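# Turn the tap's right lever fully rightward, then let go

## Task

Push the right-hand lever of the tap outward toward the right until it reaches its stop, and finish with no part of the robot in contact with it.

## Robot and tools

Robot: two arms. left_arm carries a five-finger left hand and right_arm a right hand (mirror images). Base positions in the scene frame: left_arm (+0.048, +0.340, +0.001) m, right_arm (-0.052, -0.348, -0.002) m, both turned almost not at all. A post stands on the floor behind them. Loose items may occasionally get a short nudge from outside.

Frame: everything (poses, targets, offsets, readings) uses the scene frame. Origin at table-top height, halfway between the nominal bases; +x points out over the table, +z up, and left_arm is on the +y side. Image left/right does not match arm names. Rotation offsets turn each hand about its own Hand target position.

Hand point: a spot 0.05 m in front of the palm and 0.15 m from the wrist mount along the fingers. Its +z runs along straight fingers, +y out of the palm; +x runs across the palm away from the thumb on the right hand, toward the thumb on the left. Straight fingertips sit 0.06-0.07 m past the point along +z and 0.06 m behind it along -y. A wrist bracket on the little-finger side sticks out 0.10 m across the palm and can strike things.

Row layout: every row has 28 numbers in [-1, 1], both arms always included: left dx, dy, dz, rx, ry, rz, then left little, ring, middle, index, thumb_bend, thumb_turn, force_limit, speed; then the same 14 for the right arm. dx-rz are offsets, not poses: they count from that arm's Hand target as it stood when the action (or move) began, never from the previous row, so resending an offset moves further. Scale: 1.0 = 0.6 m or 180 degrees; rx, ry, rz form a single rotation vector. Six zeros asks nothing new of an arm. Fingers: +1 straight/open, -1 curled. thumb_turn +1 = beside the palm, -1 = across in front of it. force_limit maps -1 to about 0 N and +1 to 10 N (15 N for the two thumb motors). speed rises from nearly zero at -1 to full at +0.48 and stays full above. There is no 'unchanged' hand value: repeat the eight hand numbers of the last row actually run for that hand; if none has run yet, send its hand_measured six, then hand_force_limit and hand_speed.

Tools:
- execute_actions(actions, cameras): actions is a list of actions; each action is a table of 1 to 15 rows, one per 1/30 s step; a short table keeps its final row until step 15. Images come back only when actions is [] or cameras names some (["all"] for every camera).
- move(target, speed, blend, blocking, cameras): target is one 28-number row or a list of up to 15 rows; all offsets in the list count from the same starting Hand targets. speed in m/s, 0.002 to 4.3, default 0.25 (turns limited to twice that in rad/s); one value or one per target. blend in metres, default 0 (stop at each target). The whole list gets 10 s at most. blocking=false returns after about 0.5 s while motion continues. Paths go straight and do not avoid obstacles; faster moves lag, overshoot and hit harder.
- wait(seconds): 0 to 3600; sends nothing new, returns early if a running move ends.
- stop(): brakes a running move.
- zoom_image(camera, region): region [x0, y0, x1, y1] in pixels of that camera's latest image, at most 504 by 504.
- show_instructions(): shows reference pages. finished_scene(scene=1): ends the scene for good.
Cameras: cam_head_left, cam_head_right, cam_high, cam_low, cam_left_wrist, cam_right_wrist, each 672x504.

Control quirks: each step the commanded orientation is clipped to within 40 degrees of the measured one. Hand target in results is the last commanded pose after clipping, and the base for the next offsets. The hand often rests 1-3 cm (sometimes 5 cm) short, usually low, without any contact; a new execute_actions call, even all zeros, asks for the target again; otherwise send the remaining gap as an offset. A blocked arm keeps pushing until told otherwise: to release, command a target back beyond the hand point's current place. Near the first joint's axis a small hand motion can swing the whole arm.

Results: end_effector_position (m) and end_effector_quat_wxyz per arm, Hand target, joint positions, velocities (may be omitted when 'within noise') and torques (numbers 3 and 4 wrap at ±28 N m). hand_measured, hand_stopped_by (moving, target, force, stalled, fault) and hand_load_n (positive = finger pushed open) list six values in motor order. Action calls also list some per-step positions. A move adds a 'move:' line: done, off_target, moving, held or fault, plus limits such as paced (pose clipped) or held (steps withheld). Done does not mean untouched.

Avoid: fast impacts or forceful pushing against the tap or other fixed parts, contact between the two arms or hands, dropping or knocking anything off the table, overloading fingers, and long strained holds (a MOTOR HOT line appears near 85 °C; at 100 °C the arm goes limp for 30-60 s). Move the lever gently to its end stop, then back the hand away so it is no longer touching before finishing.

Each tool is called after "Request:" by a JSON object that holds its "method" and its "body", one argument or row to a line.

Reference images:

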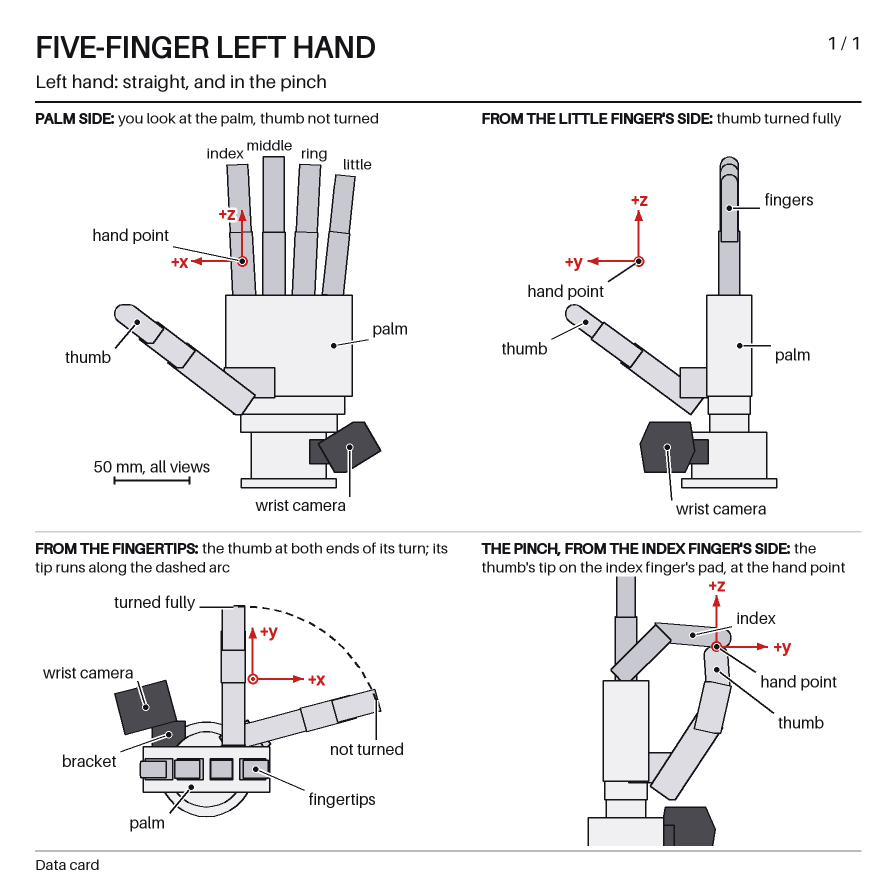

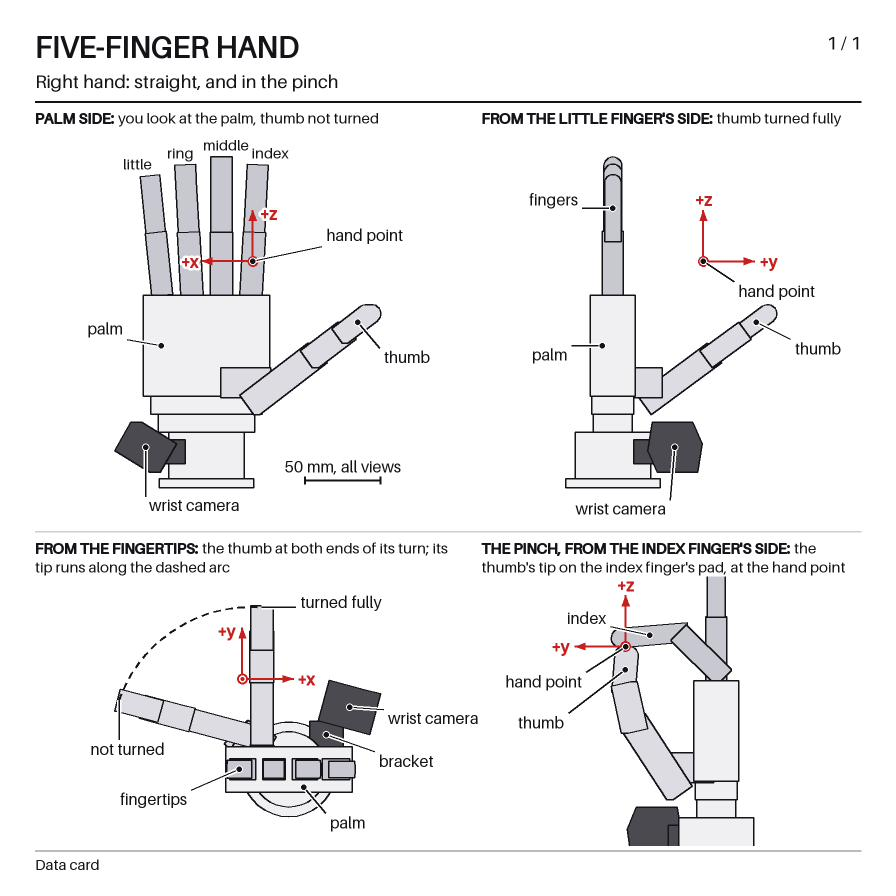

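## Session

Request:
{"method": "execute_actions", "body": {
  "actions": []
}}

Scene clock: 0.00 s.
left_arm: end_effector_position=(+0.0845, -0.0411, +0.2797) hand_measured=(+1.000, +1.000, +1.000, +1.000, +1.000, +1.000) hand_load_n=(+0.0, -0.5, +0.0, +0.0, +0.0, +0.0) hand_stopped_by=(target, target, target, target, target, target) hand_force_limit=0.00 hand_speed=-0.80 end_effector_quat_wxyz=(+0.037, +0.380, +0.879, -0.286) | right_arm: end_effector_position=(+0.2973, -0.4799, +0.1453) hand_measured=(+1.000, +1.000, +1.000, +1.000, +1.000, +1.000) hand_load_n=(+0.0, +0.0, +0.0, +0.0, +0.0, +0.0) hand_stopped_by=(target, target, target, target, target, target) hand_force_limit=0.00 hand_speed=-0.80 end_effector_quat_wxyz=(+0.240, -0.251, +0.773, -0.531)
Joint positions: left_arm=[-1.443 1.115 1.222 -1.135 0.228 0.893] | right_arm=[-0.175 0.753 0.36 -0.017 0.633 0.36]
Joint velocities: within noise
Joint torques (N m): no reading
Heat: left arm: hottest waist 36 °C; right arm: hottest shoulder 36 °C.
Hand target: left_arm +0.0854, -0.0470, +0.2915; +0.043, +0.380, +0.875, -0.297 | right_arm +0.3042, -0.4810, +0.1591; +0.249, -0.245, +0.769, -0.536

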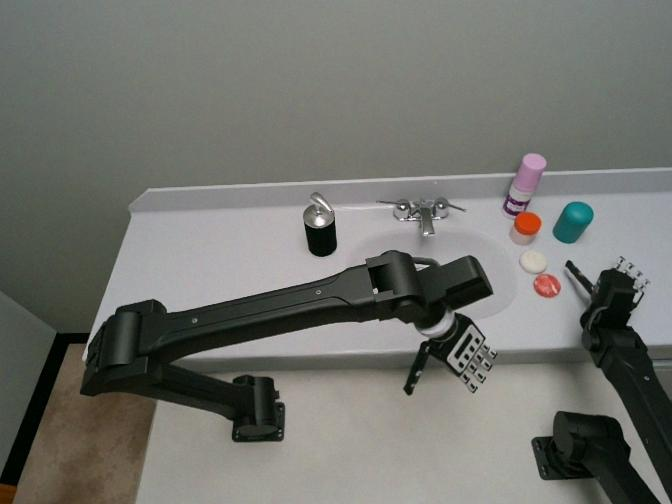

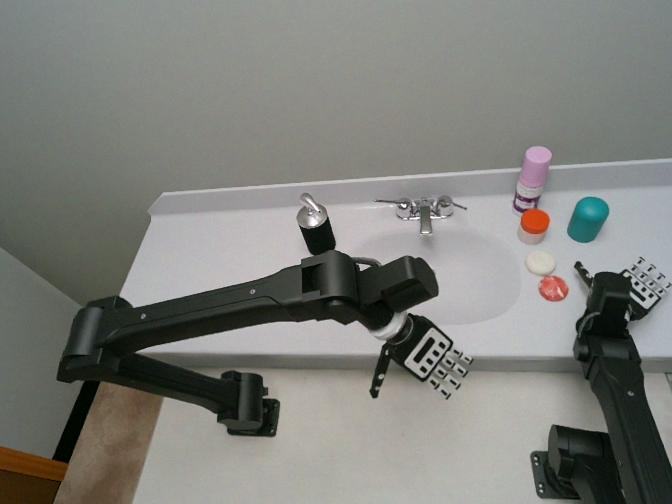

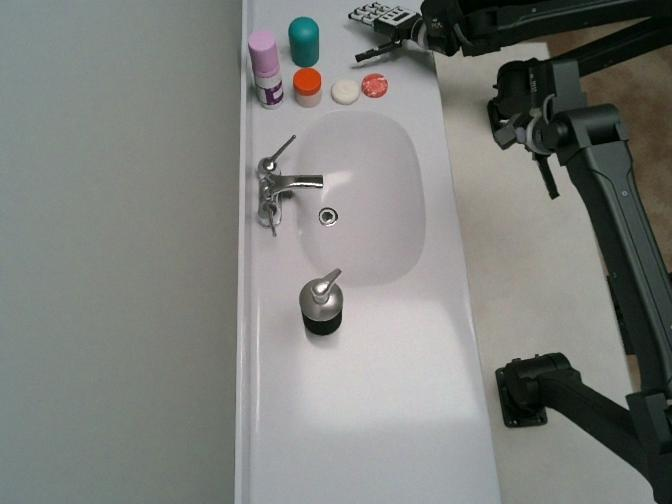

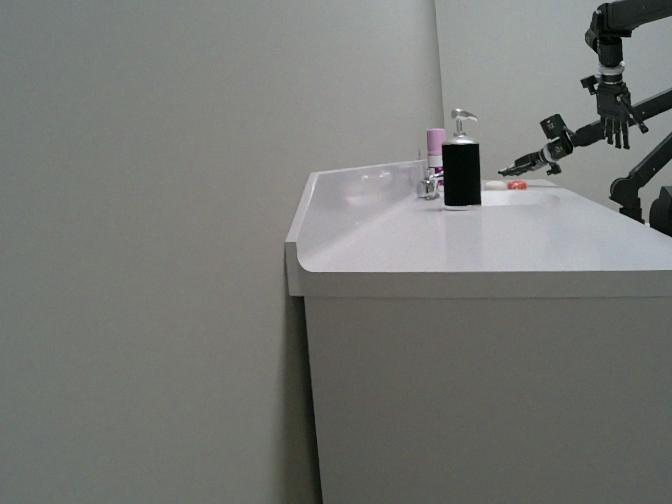

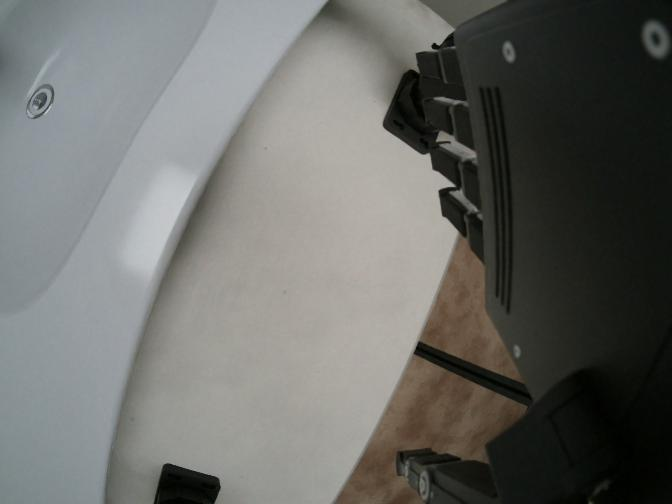

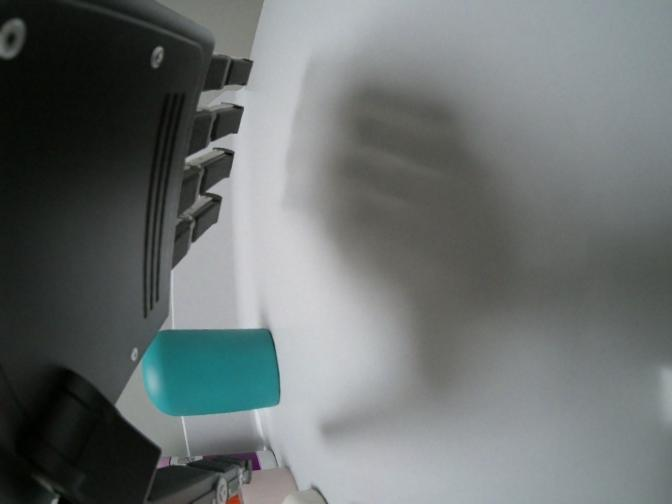

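Request:
{"method": "zoom_image", "body": {
  "camera": "cam_head_left",
  "region": [350, 140, 600, 300]
}}

Request:
{"method": "zoom_image", "body": {
  "camera": "cam_high",
  "region": [230, 10, 430, 260]
}}

Request:
{"method": "zoom_image", "body": {
  "camera": "cam_head_right",
  "region": [350, 170, 500, 260]
}}

Request:
{"method": "zoom_image", "body": {
  "camera": "cam_low",
  "region": [400, 80, 580, 220]
}}

Scaled by 2.016 from the camera's image (finer frame: 960x720).

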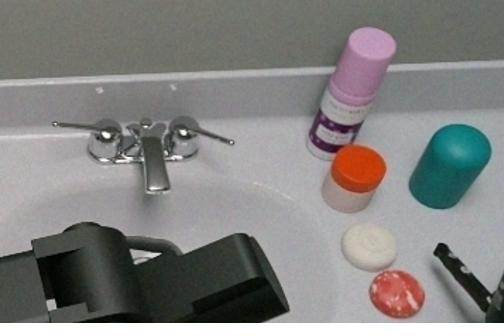

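Scaled by 2.016 from the camera's image (finer frame: 960x720).

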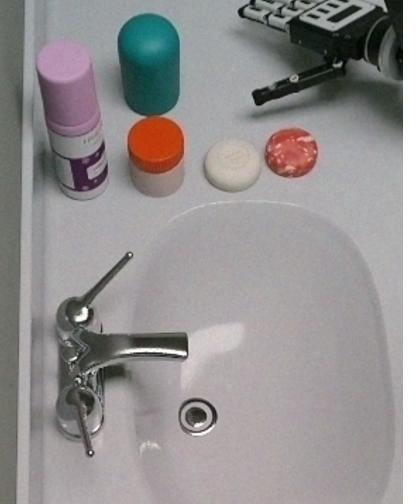

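Scaled by 3.360 from the camera's image (finer frame: 960x720).

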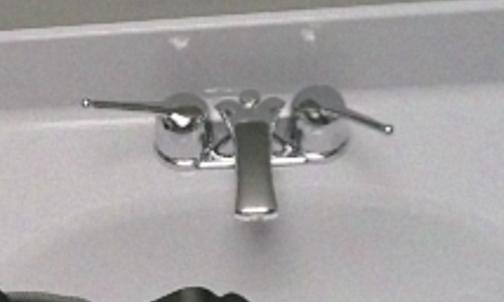

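Scaled by 2.800 from the camera's image (finer frame: 960x720).

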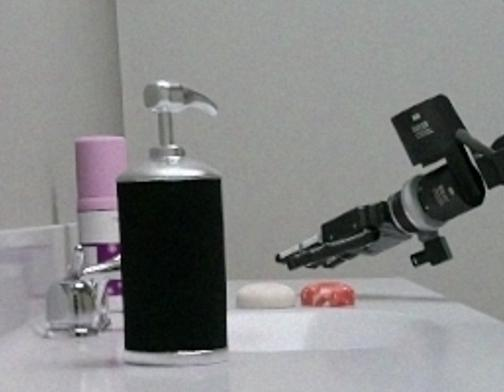

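Request:
{"method": "zoom_image", "body": {
  "camera": "cam_low",
  "region": [400, 140, 460, 210]
}}

Request:
{"method": "zoom_image", "body": {
  "camera": "cam_high",
  "region": [240, 110, 350, 250]
}}

Request:
{"method": "zoom_image", "body": {
  "camera": "cam_head_left",
  "region": [360, 180, 480, 250]
}}

Scaled by 7.200 from the camera's image (finer frame: 960x720).

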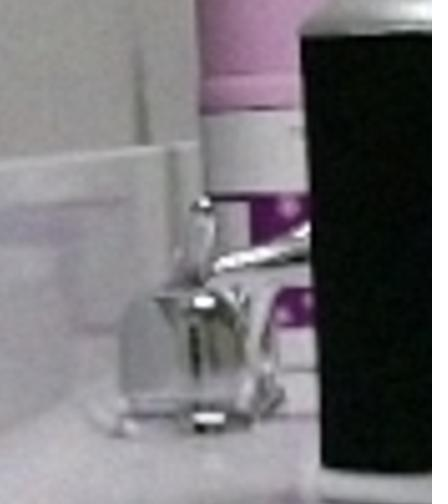

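Scaled by 3.600 from the camera's image (finer frame: 960x720).

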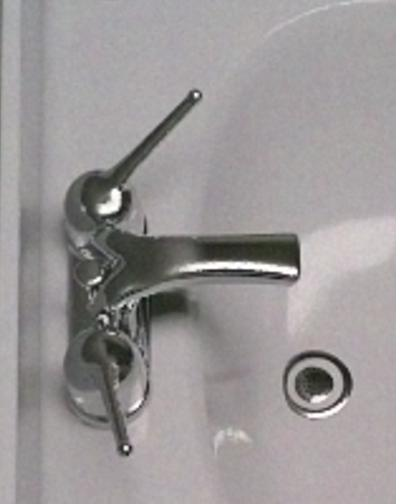

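Scaled by 4.200 from the camera's image (finer frame: 960x720).

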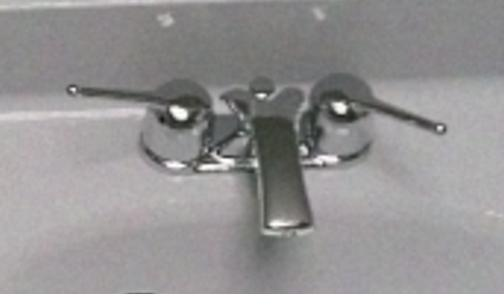

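Request:
{"method": "move", "body": {
  "target": [
    [0,0,0,0,0,0,1,1,1,1,1,1,0,-0.8,0,0,0.17,0,0,0,-1,-1,-1,1,0.2,-1,-0.5,0],
    [0,0,0,0,0,0,1,1,1,1,1,1,0,-0.8,0.093,0.385,0.17,0.1043,0.1839,0.1172,-1,-1,-1,1,0.2,-1,-0.5,0]
  ],
  "cameras": ["all"]
}}

Scene clock: 79.70 s.
left_arm: end_effector_position=(+0.0845, -0.0411, +0.2797) hand_measured=(+1.000, +1.000, +1.000, +1.000, +1.000, +1.000) hand_load_n=(+0.0, +0.0, +0.0, +0.0, +0.0, +0.0) hand_stopped_by=(target, target, target, target, target, target) hand_force_limit=0.00 hand_speed=-0.80 end_effector_quat_wxyz=(+0.037, +0.380, +0.879, -0.286) | right_arm: end_effector_position=(+0.3478, -0.2557, +0.2356) hand_measured=(-1.000, -1.000, -1.000, +1.000, +0.200, -0.794) hand_load_n=(+0.0, +0.0, +0.0, +0.0, +1.5, +8.5) hand_stopped_by=(target, target, target, target, target, force) hand_force_limit=-0.50 hand_speed=0.00 end_effector_quat_wxyz=(+0.128, -0.487, +0.824, -0.258)
Joint positions: left_arm=[-1.443 1.115 1.222 -1.135 0.228 0.893] | right_arm=[0.274 1.186 1.173 -1.154 0.435 0.703]
Joint torques (N m): left_arm=[-0.03 -4.42 11.37 0.98 0.1 0] | right_arm=[0.79 -8.47 13.34 0.88 0.06 0.17]
Heat: left arm: hottest elbow 44 °C; right arm: hottest elbow 44 °C.
Hand target: left_arm +0.0854, -0.0470, +0.2915; +0.043, +0.380, +0.875, -0.297 | right_arm +0.3600, -0.2499, +0.2612; +0.150, -0.477, +0.826, -0.261
Off the commanded pose: left_arm 0.013 m, 2 deg | right_arm 0.029 m, 3 deg.
move: off_target (right_arm)

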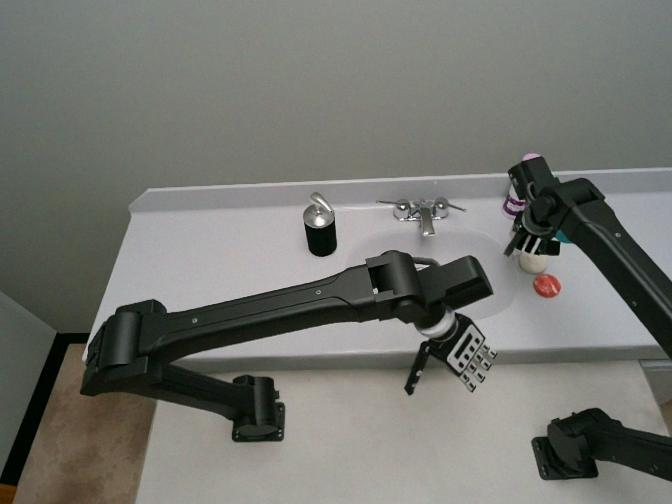

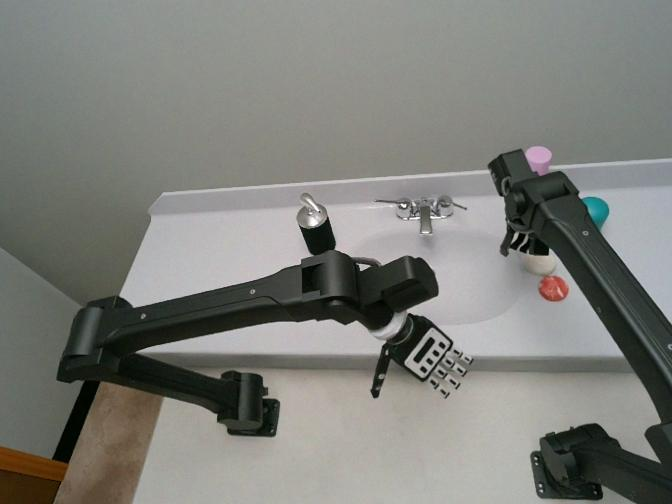

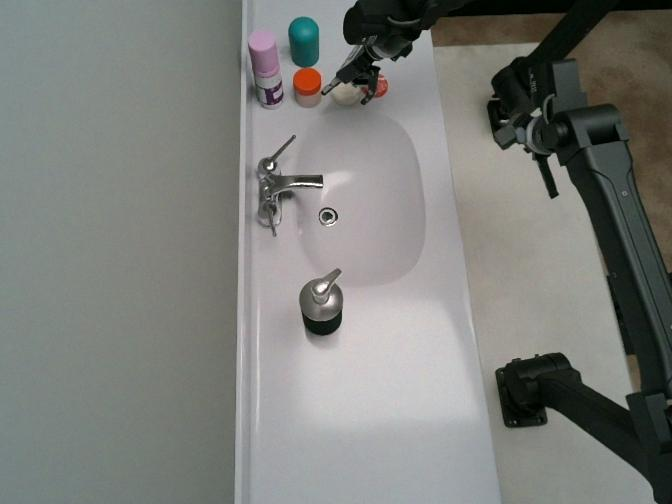

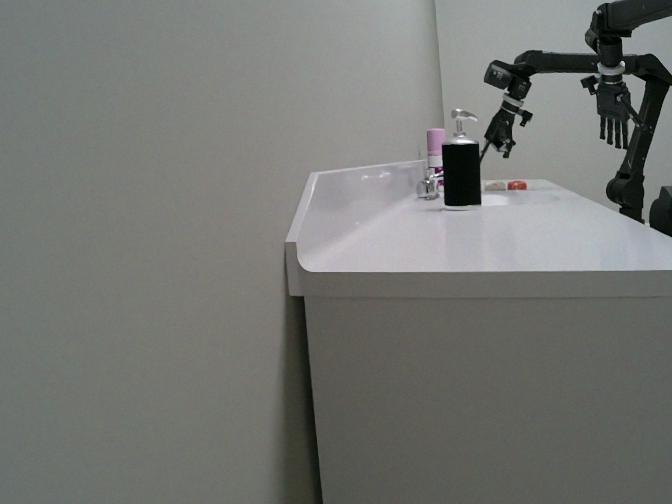

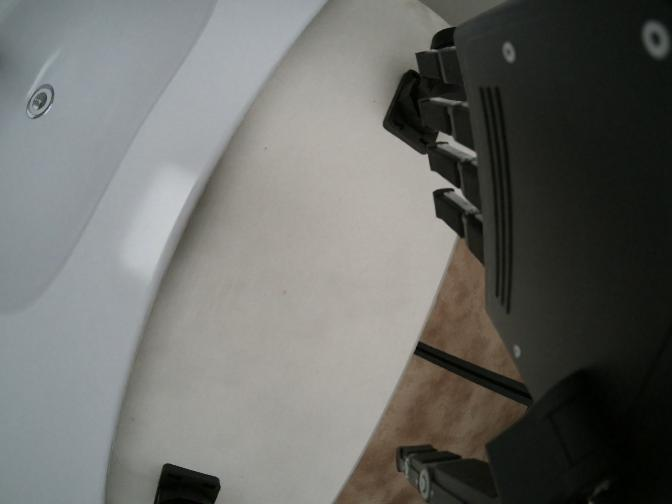

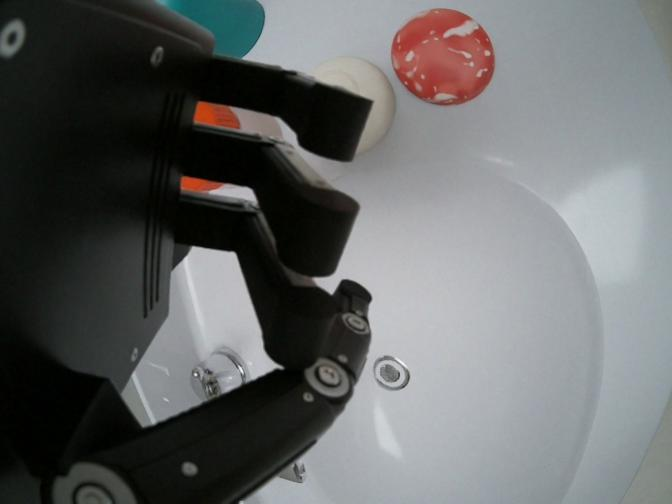

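Request:
{"method": "move", "body": {
  "target": [0,0,0,0,0,0,1,1,1,1,1,1,0,-0.8,0.015,0.037,-0.168,0,0,0.0833,-1,-1,-1,1,0.3,-0.6,-0.5,0],
  "cameras": ["all"]
}}

Scene clock: 140.30 s.
left_arm: end_effector_position=(+0.0845, -0.0411, +0.2797) hand_measured=(+1.000, +1.000, +1.000, +1.000, +1.000, +1.000) hand_load_n=(+0.0, +0.0, +0.0, +0.0, +0.0, +0.0) hand_stopped_by=(target, target, target, target, target, target) hand_force_limit=0.00 hand_speed=-0.80 end_effector_quat_wxyz=(+0.037, +0.380, +0.879, -0.286) | right_arm: end_effector_position=(+0.3689, -0.2308, +0.1611) hand_measured=(-1.000, -1.000, -1.000, +1.000, +0.300, -0.600) hand_load_n=(+0.0, +0.0, +0.0, +0.0, +0.0, +0.0) hand_stopped_by=(target, target, target, target, target, target) hand_force_limit=-0.50 hand_speed=0.00 end_effector_quat_wxyz=(+0.177, -0.575, +0.763, -0.238)
Joint positions: left_arm=[-1.443 1.115 1.222 -1.135 0.228 0.893] | right_arm=[0.274 1.234 0.999 -0.812 0.314 0.485]
Joint torques (N m): left_arm=[-0.03 -4.48 11.38 0.98 0.09 0] | right_arm=[1.08 -9.58 8.35 1.99 -0.08 -0.12]
Heat: left arm: hottest elbow 47 °C; right arm: hottest elbow 53 °C.
Hand target: left_arm +0.0854, -0.0470, +0.2915; +0.043, +0.380, +0.875, -0.297 | right_arm +0.3691, -0.2278, +0.1603; +0.183, -0.581, +0.757, -0.239
Off the commanded pose: left_arm 0.013 m, 2 deg | right_arm 0.003 m, 1 deg.
move: done

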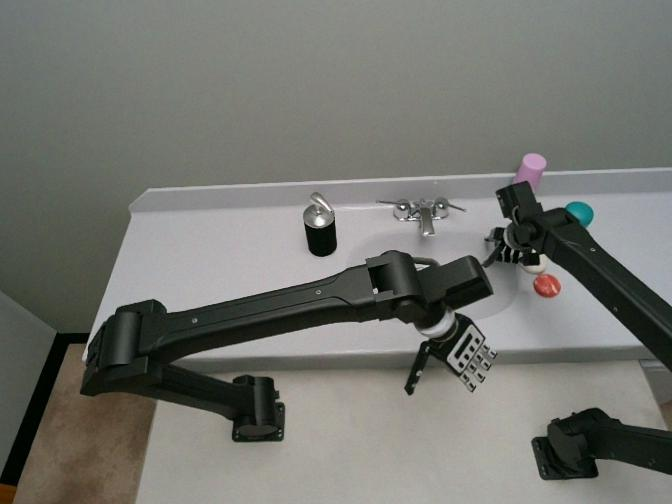

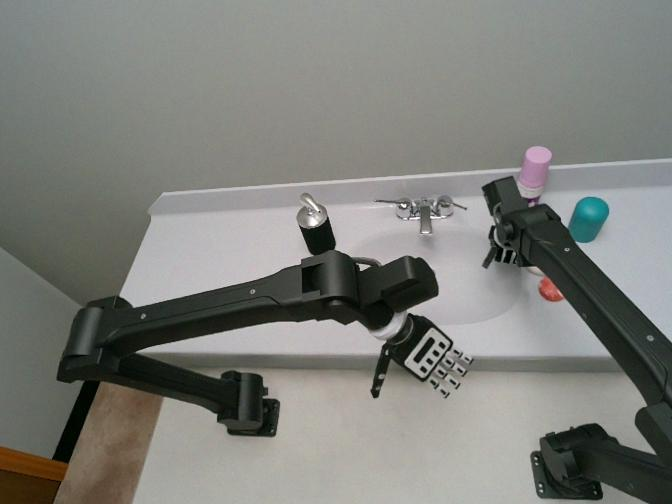

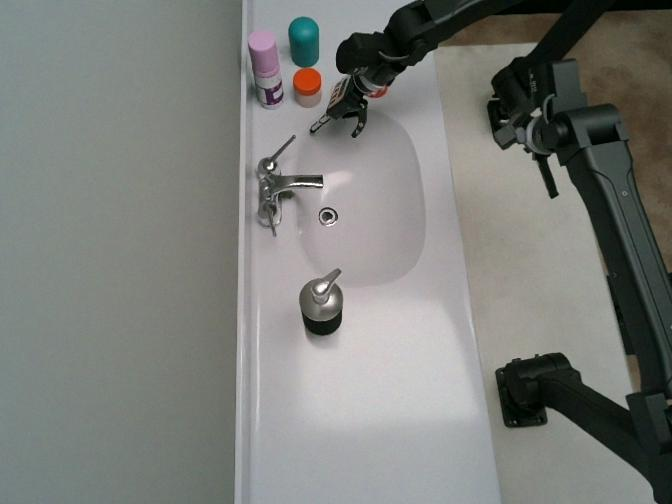

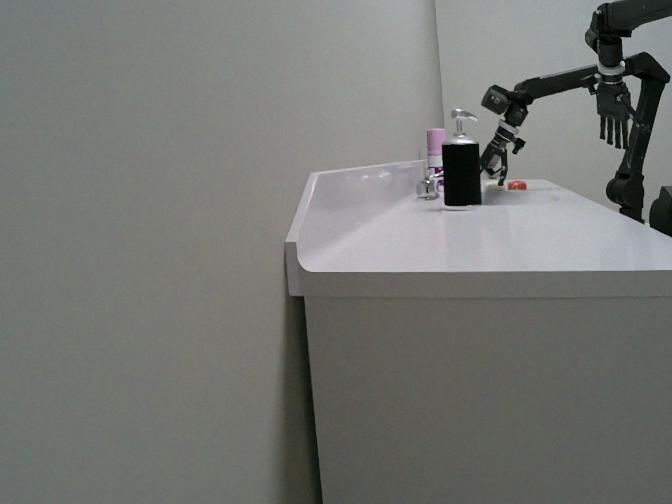

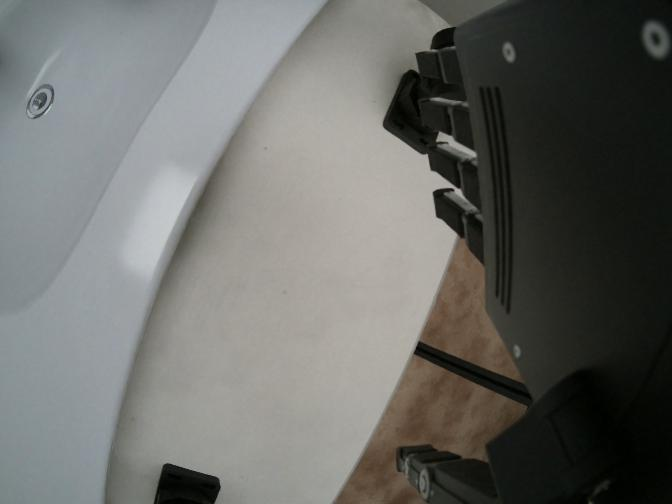

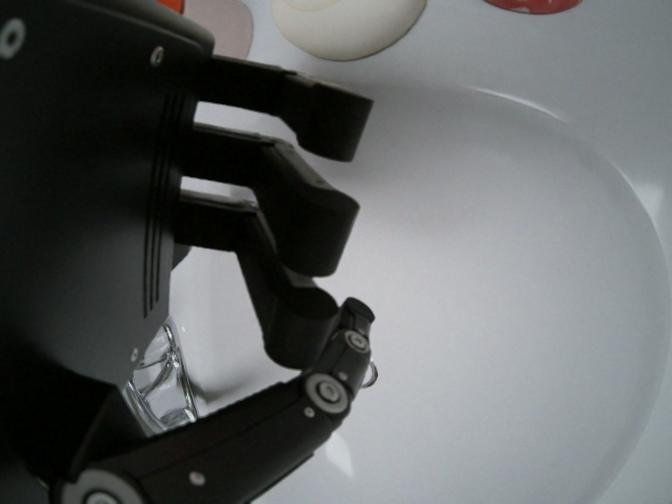

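Request:
{"method": "zoom_image", "body": {
  "camera": "cam_high",
  "region": [240, 90, 380, 210]
}}

Request:
{"method": "zoom_image", "body": {
  "camera": "cam_head_left",
  "region": [400, 160, 560, 280]
}}

Request:
{"method": "zoom_image", "body": {
  "camera": "cam_low",
  "region": [400, 110, 560, 220]
}}

Scaled by 3.600 from the camera's image (finer frame: 960x720).

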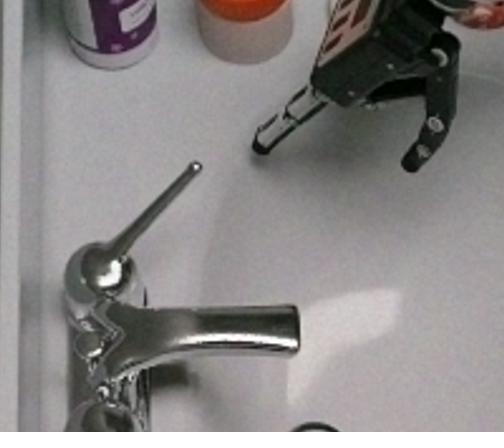

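Scaled by 3.150 from the camera's image (finer frame: 960x720).

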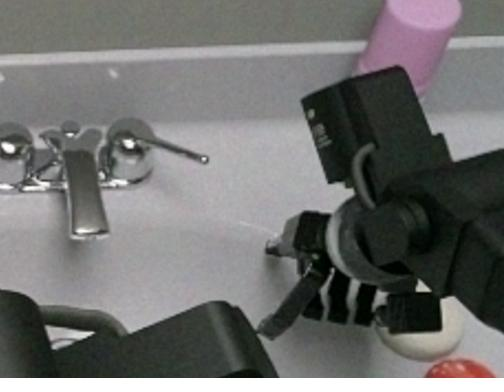

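Scaled by 3.150 from the camera's image (finer frame: 960x720).

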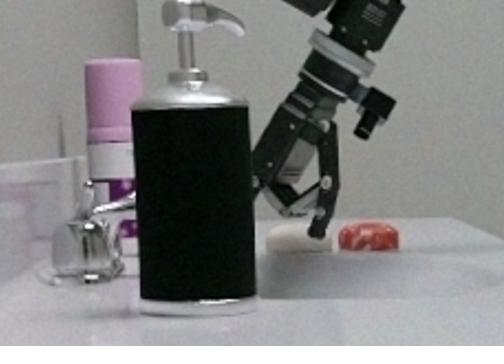

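Request:
{"method": "move", "body": {
  "target": [0,0,0,0,0,0,1,1,1,1,1,1,0,-0.8,0,-0.033,-0.119,0,0,0,-1,-1,-1,1,0.3,-0.6,-0.5,0],
  "cameras": ["cam_high","cam_low","cam_head_left","cam_head_right"]
}}

Request:
{"method": "zoom_image", "body": {
  "camera": "cam_high",
  "region": [240, 90, 380, 210]
}}

Request:
{"method": "zoom_image", "body": {
  "camera": "cam_head_left",
  "region": [400, 160, 560, 280]
}}

Request:
{"method": "zoom_image", "body": {
  "camera": "cam_low",
  "region": [400, 110, 560, 220]
}}

Scene clock: 157.87 s.
left_arm: end_effector_position=(+0.0845, -0.0411, +0.2797) hand_measured=(+1.000, +1.000, +1.000, +1.000, +1.000, +1.000) hand_load_n=(+0.0, +0.0, +0.0, +0.0, +0.0, +0.0) hand_stopped_by=(target, target, target, target, target, target) hand_force_limit=0.00 hand_speed=-0.80 end_effector_quat_wxyz=(+0.037, +0.380, +0.879, -0.286) | right_arm: end_effector_position=(+0.3651, -0.2242, +0.1176) hand_measured=(-1.000, -1.000, -1.000, +1.000, +0.300, -0.600) hand_load_n=(+0.0, +0.0, +0.0, -5.5, +0.0, +0.0) hand_stopped_by=(target, target, target, target, target, target) hand_force_limit=-0.50 hand_speed=0.00 end_effector_quat_wxyz=(+0.212, -0.593, +0.743, -0.228)
Joint positions: left_arm=[-1.443 1.115 1.222 -1.135 0.228 0.893] | right_arm=[0.266 1.234 0.863 -0.611 0.25 0.43]
Joint torques (N m): left_arm=[-0.03 -4.48 11.37 0.98 0.09 0.01] | right_arm=[-2.2 -6.18 6.5 2.55 1.35 -0.01]
Heat: left arm: hottest elbow 48 °C; right arm: hottest elbow 48 °C.
Hand target: left_arm +0.0854, -0.0470, +0.2915; +0.043, +0.380, +0.875, -0.297 | right_arm +0.3690, -0.2475, +0.0889; +0.183, -0.581, +0.756, -0.239
Off the commanded pose: left_arm 0.013 m, 2 deg | right_arm 0.037 m, 4 deg.
move: off_target (right_arm)
Images, in order (width x height): cam_head_left 672x504, cam_head_right 672x504, cam_high 672x504, cam_low 672x504.

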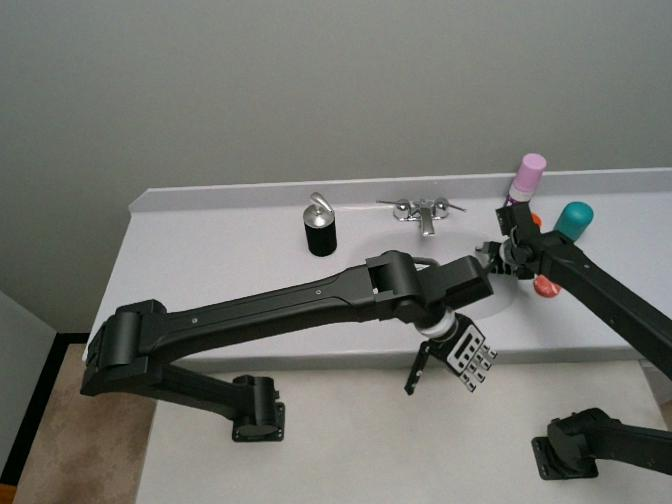

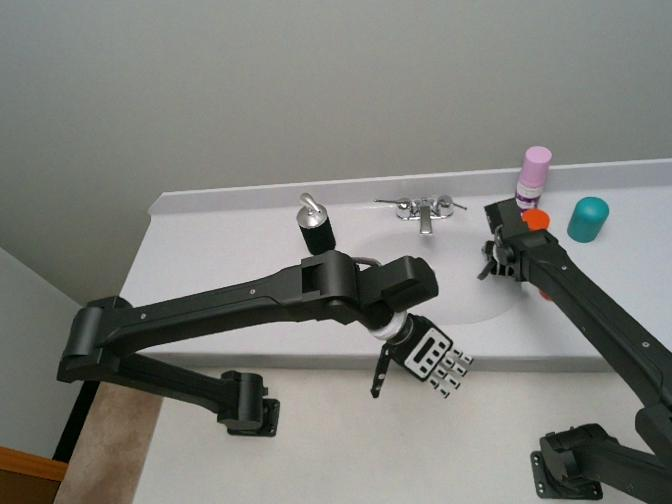

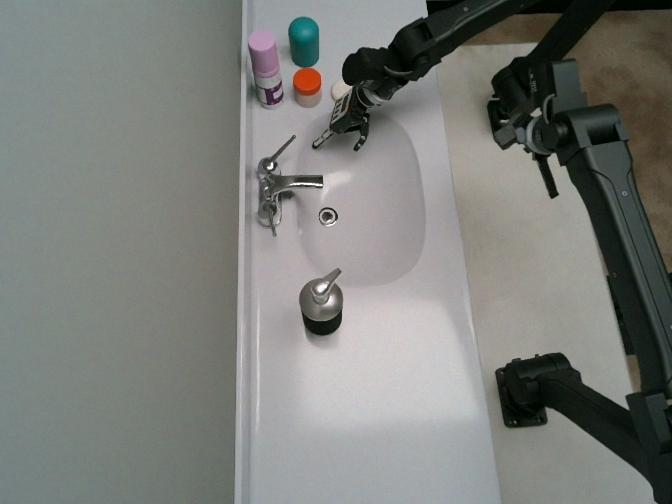

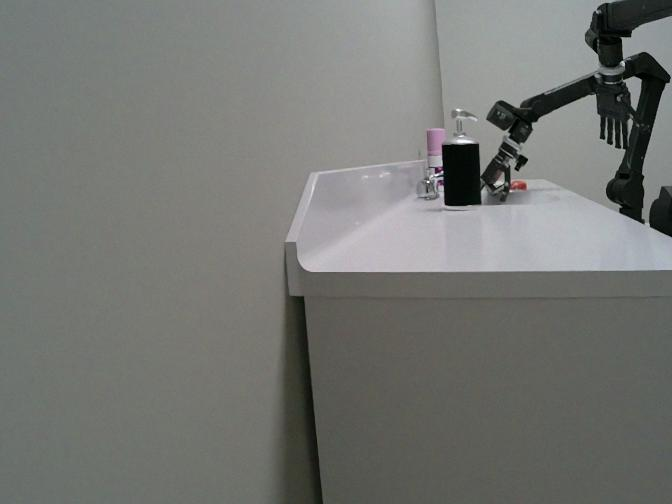

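Scaled by 3.600 from the camera's image (finer frame: 960x720).

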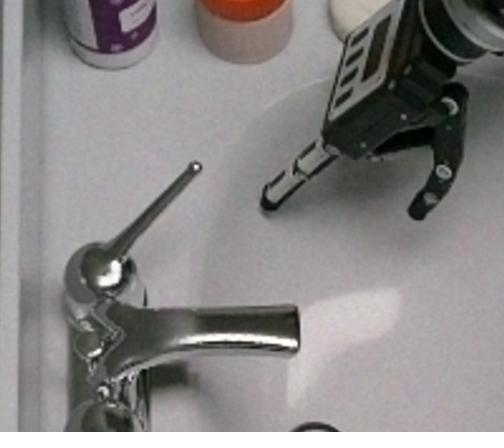

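Scaled by 3.150 from the camera's image (finer frame: 960x720).

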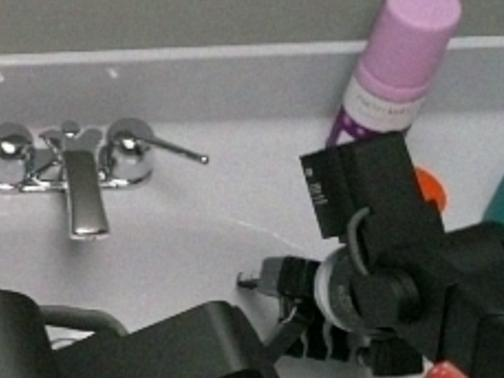

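Scaled by 3.150 from the camera's image (finer frame: 960x720).

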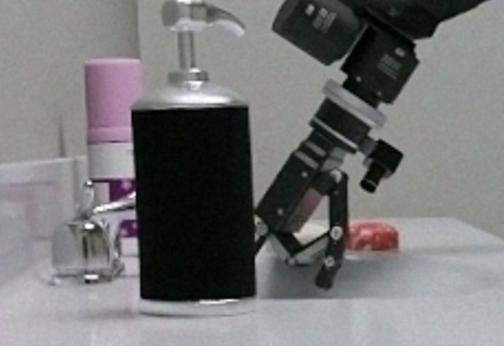

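Request:
{"method": "move", "body": {
  "target": [
    [0,0,0,0,0,0,1,1,1,1,1,1,0,-0.8,0,0.033,0.15,0,0,0,-1,-1,-1,1,0.3,-0.6,-0.5,0],
    [0,0,0,0,0,0,1,1,1,1,1,1,0,-0.8,-0.003,0.107,0.185,0,0,0,-1,-1,-1,1,0.3,-0.6,-0.5,0]
  ],
  "cameras": ["cam_high","cam_low","cam_head_left","cam_head_right", "cam_right_wrist"]
}}

Request:
{"method": "zoom_image", "body": {
  "camera": "cam_high",
  "region": [240, 90, 380, 210]
}}

Request:
{"method": "zoom_image", "body": {
  "camera": "cam_head_left",
  "region": [400, 160, 560, 280]
}}

Request:
{"method": "zoom_image", "body": {
  "camera": "cam_low",
  "region": [400, 110, 560, 220]
}}

Scene clock: 211.57 s.
left_arm: end_effector_position=(+0.0845, -0.0411, +0.2797) hand_measured=(+1.000, +1.000, +1.000, +1.000, +1.000, +1.000) hand_load_n=(+0.0, +0.0, +0.0, -0.5, +0.0, +0.0) hand_stopped_by=(target, target, target, target, target, target) hand_force_limit=0.00 hand_speed=-0.80 end_effector_quat_wxyz=(+0.037, +0.380, +0.879, -0.286) | right_arm: end_effector_position=(+0.3526, -0.1863, +0.1819) hand_measured=(-1.000, -1.000, -1.000, +1.000, +0.300, -0.600) hand_load_n=(+0.0, +0.5, +0.0, +0.0, +0.0, +0.5) hand_stopped_by=(target, target, target, target, target, target) hand_force_limit=-0.50 hand_speed=0.00 end_effector_quat_wxyz=(+0.170, -0.592, +0.752, -0.235)
Joint positions: left_arm=[-1.443 1.115 1.222 -1.135 0.228 0.893] | right_arm=[0.398 1.24 1.068 -0.923 0.362 0.562]
Joint torques (N m): left_arm=[-0.03 -4.42 11.37 0.98 0.1 0] | right_arm=[0.15 -8.82 12.66 1.01 0.26 0.16]
Heat: left arm: hottest elbow 49 °C; right arm: hottest elbow 38 °C.
Hand target: left_arm +0.0854, -0.0470, +0.2915; +0.043, +0.380, +0.875, -0.297 | right_arm +0.3672, -0.1834, +0.1999; +0.183, -0.581, +0.756, -0.239
Off the commanded pose: left_arm 0.013 m, 2 deg | right_arm 0.023 m, 2 deg.
move: off_target (right_arm)
Images, in order (width x height): cam_head_left 672x504, cam_head_right 672x504, cam_high 672x504, cam_low 672x504, cam_right_wrist 672x504.

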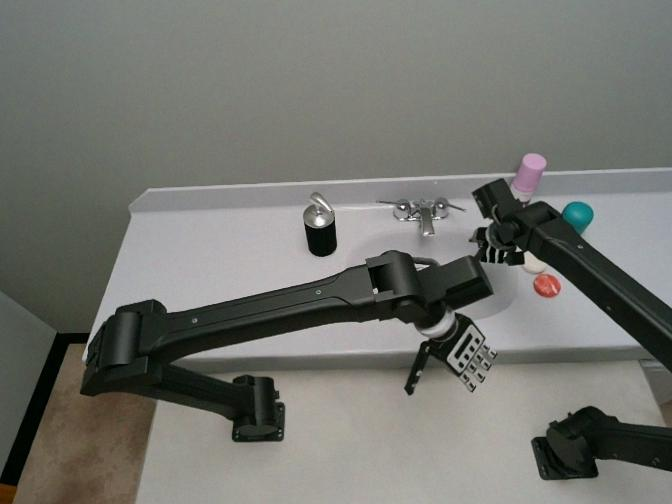

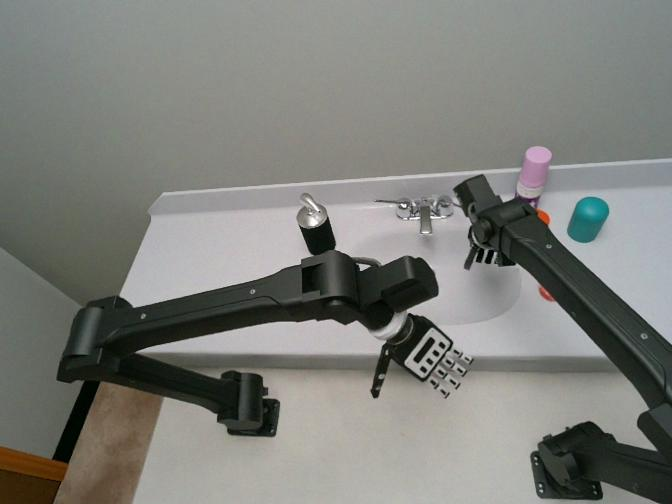

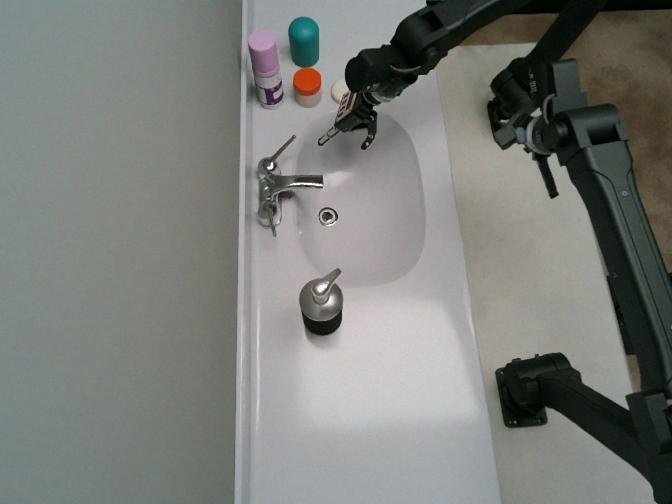

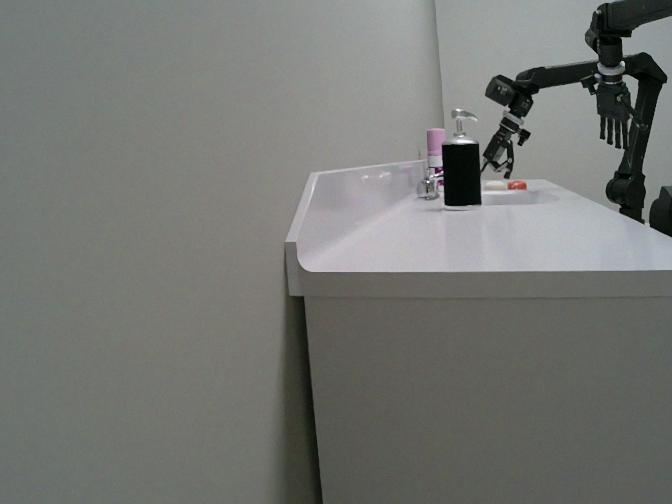

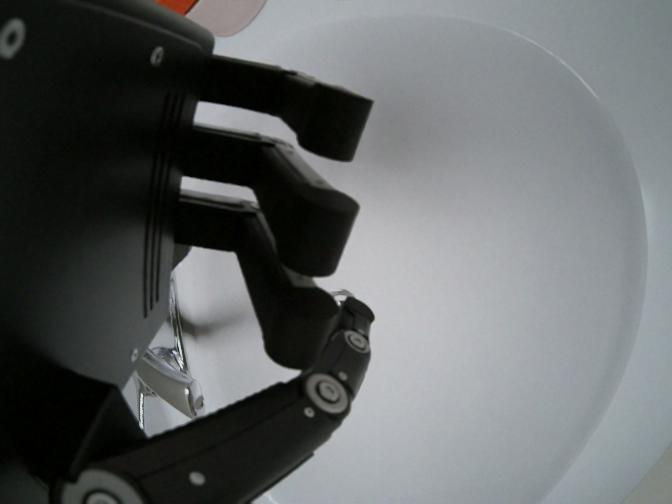

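Scaled by 3.600 from the camera's image (finer frame: 960x720).

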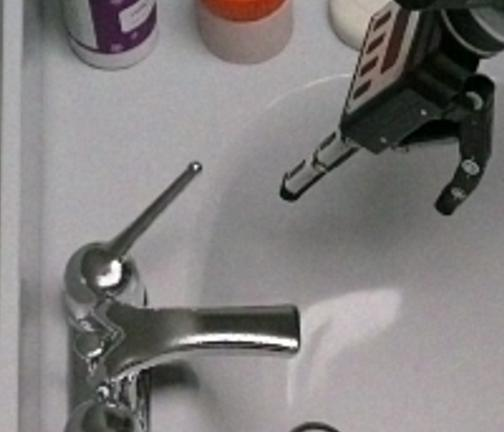

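Scaled by 3.150 from the camera's image (finer frame: 960x720).

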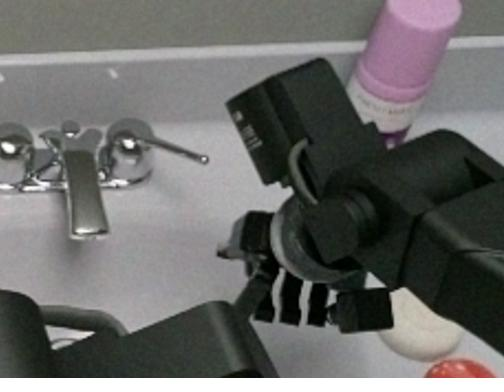

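Scaled by 3.150 from the camera's image (finer frame: 960x720).

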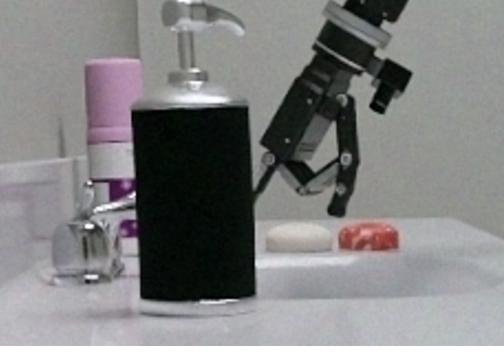

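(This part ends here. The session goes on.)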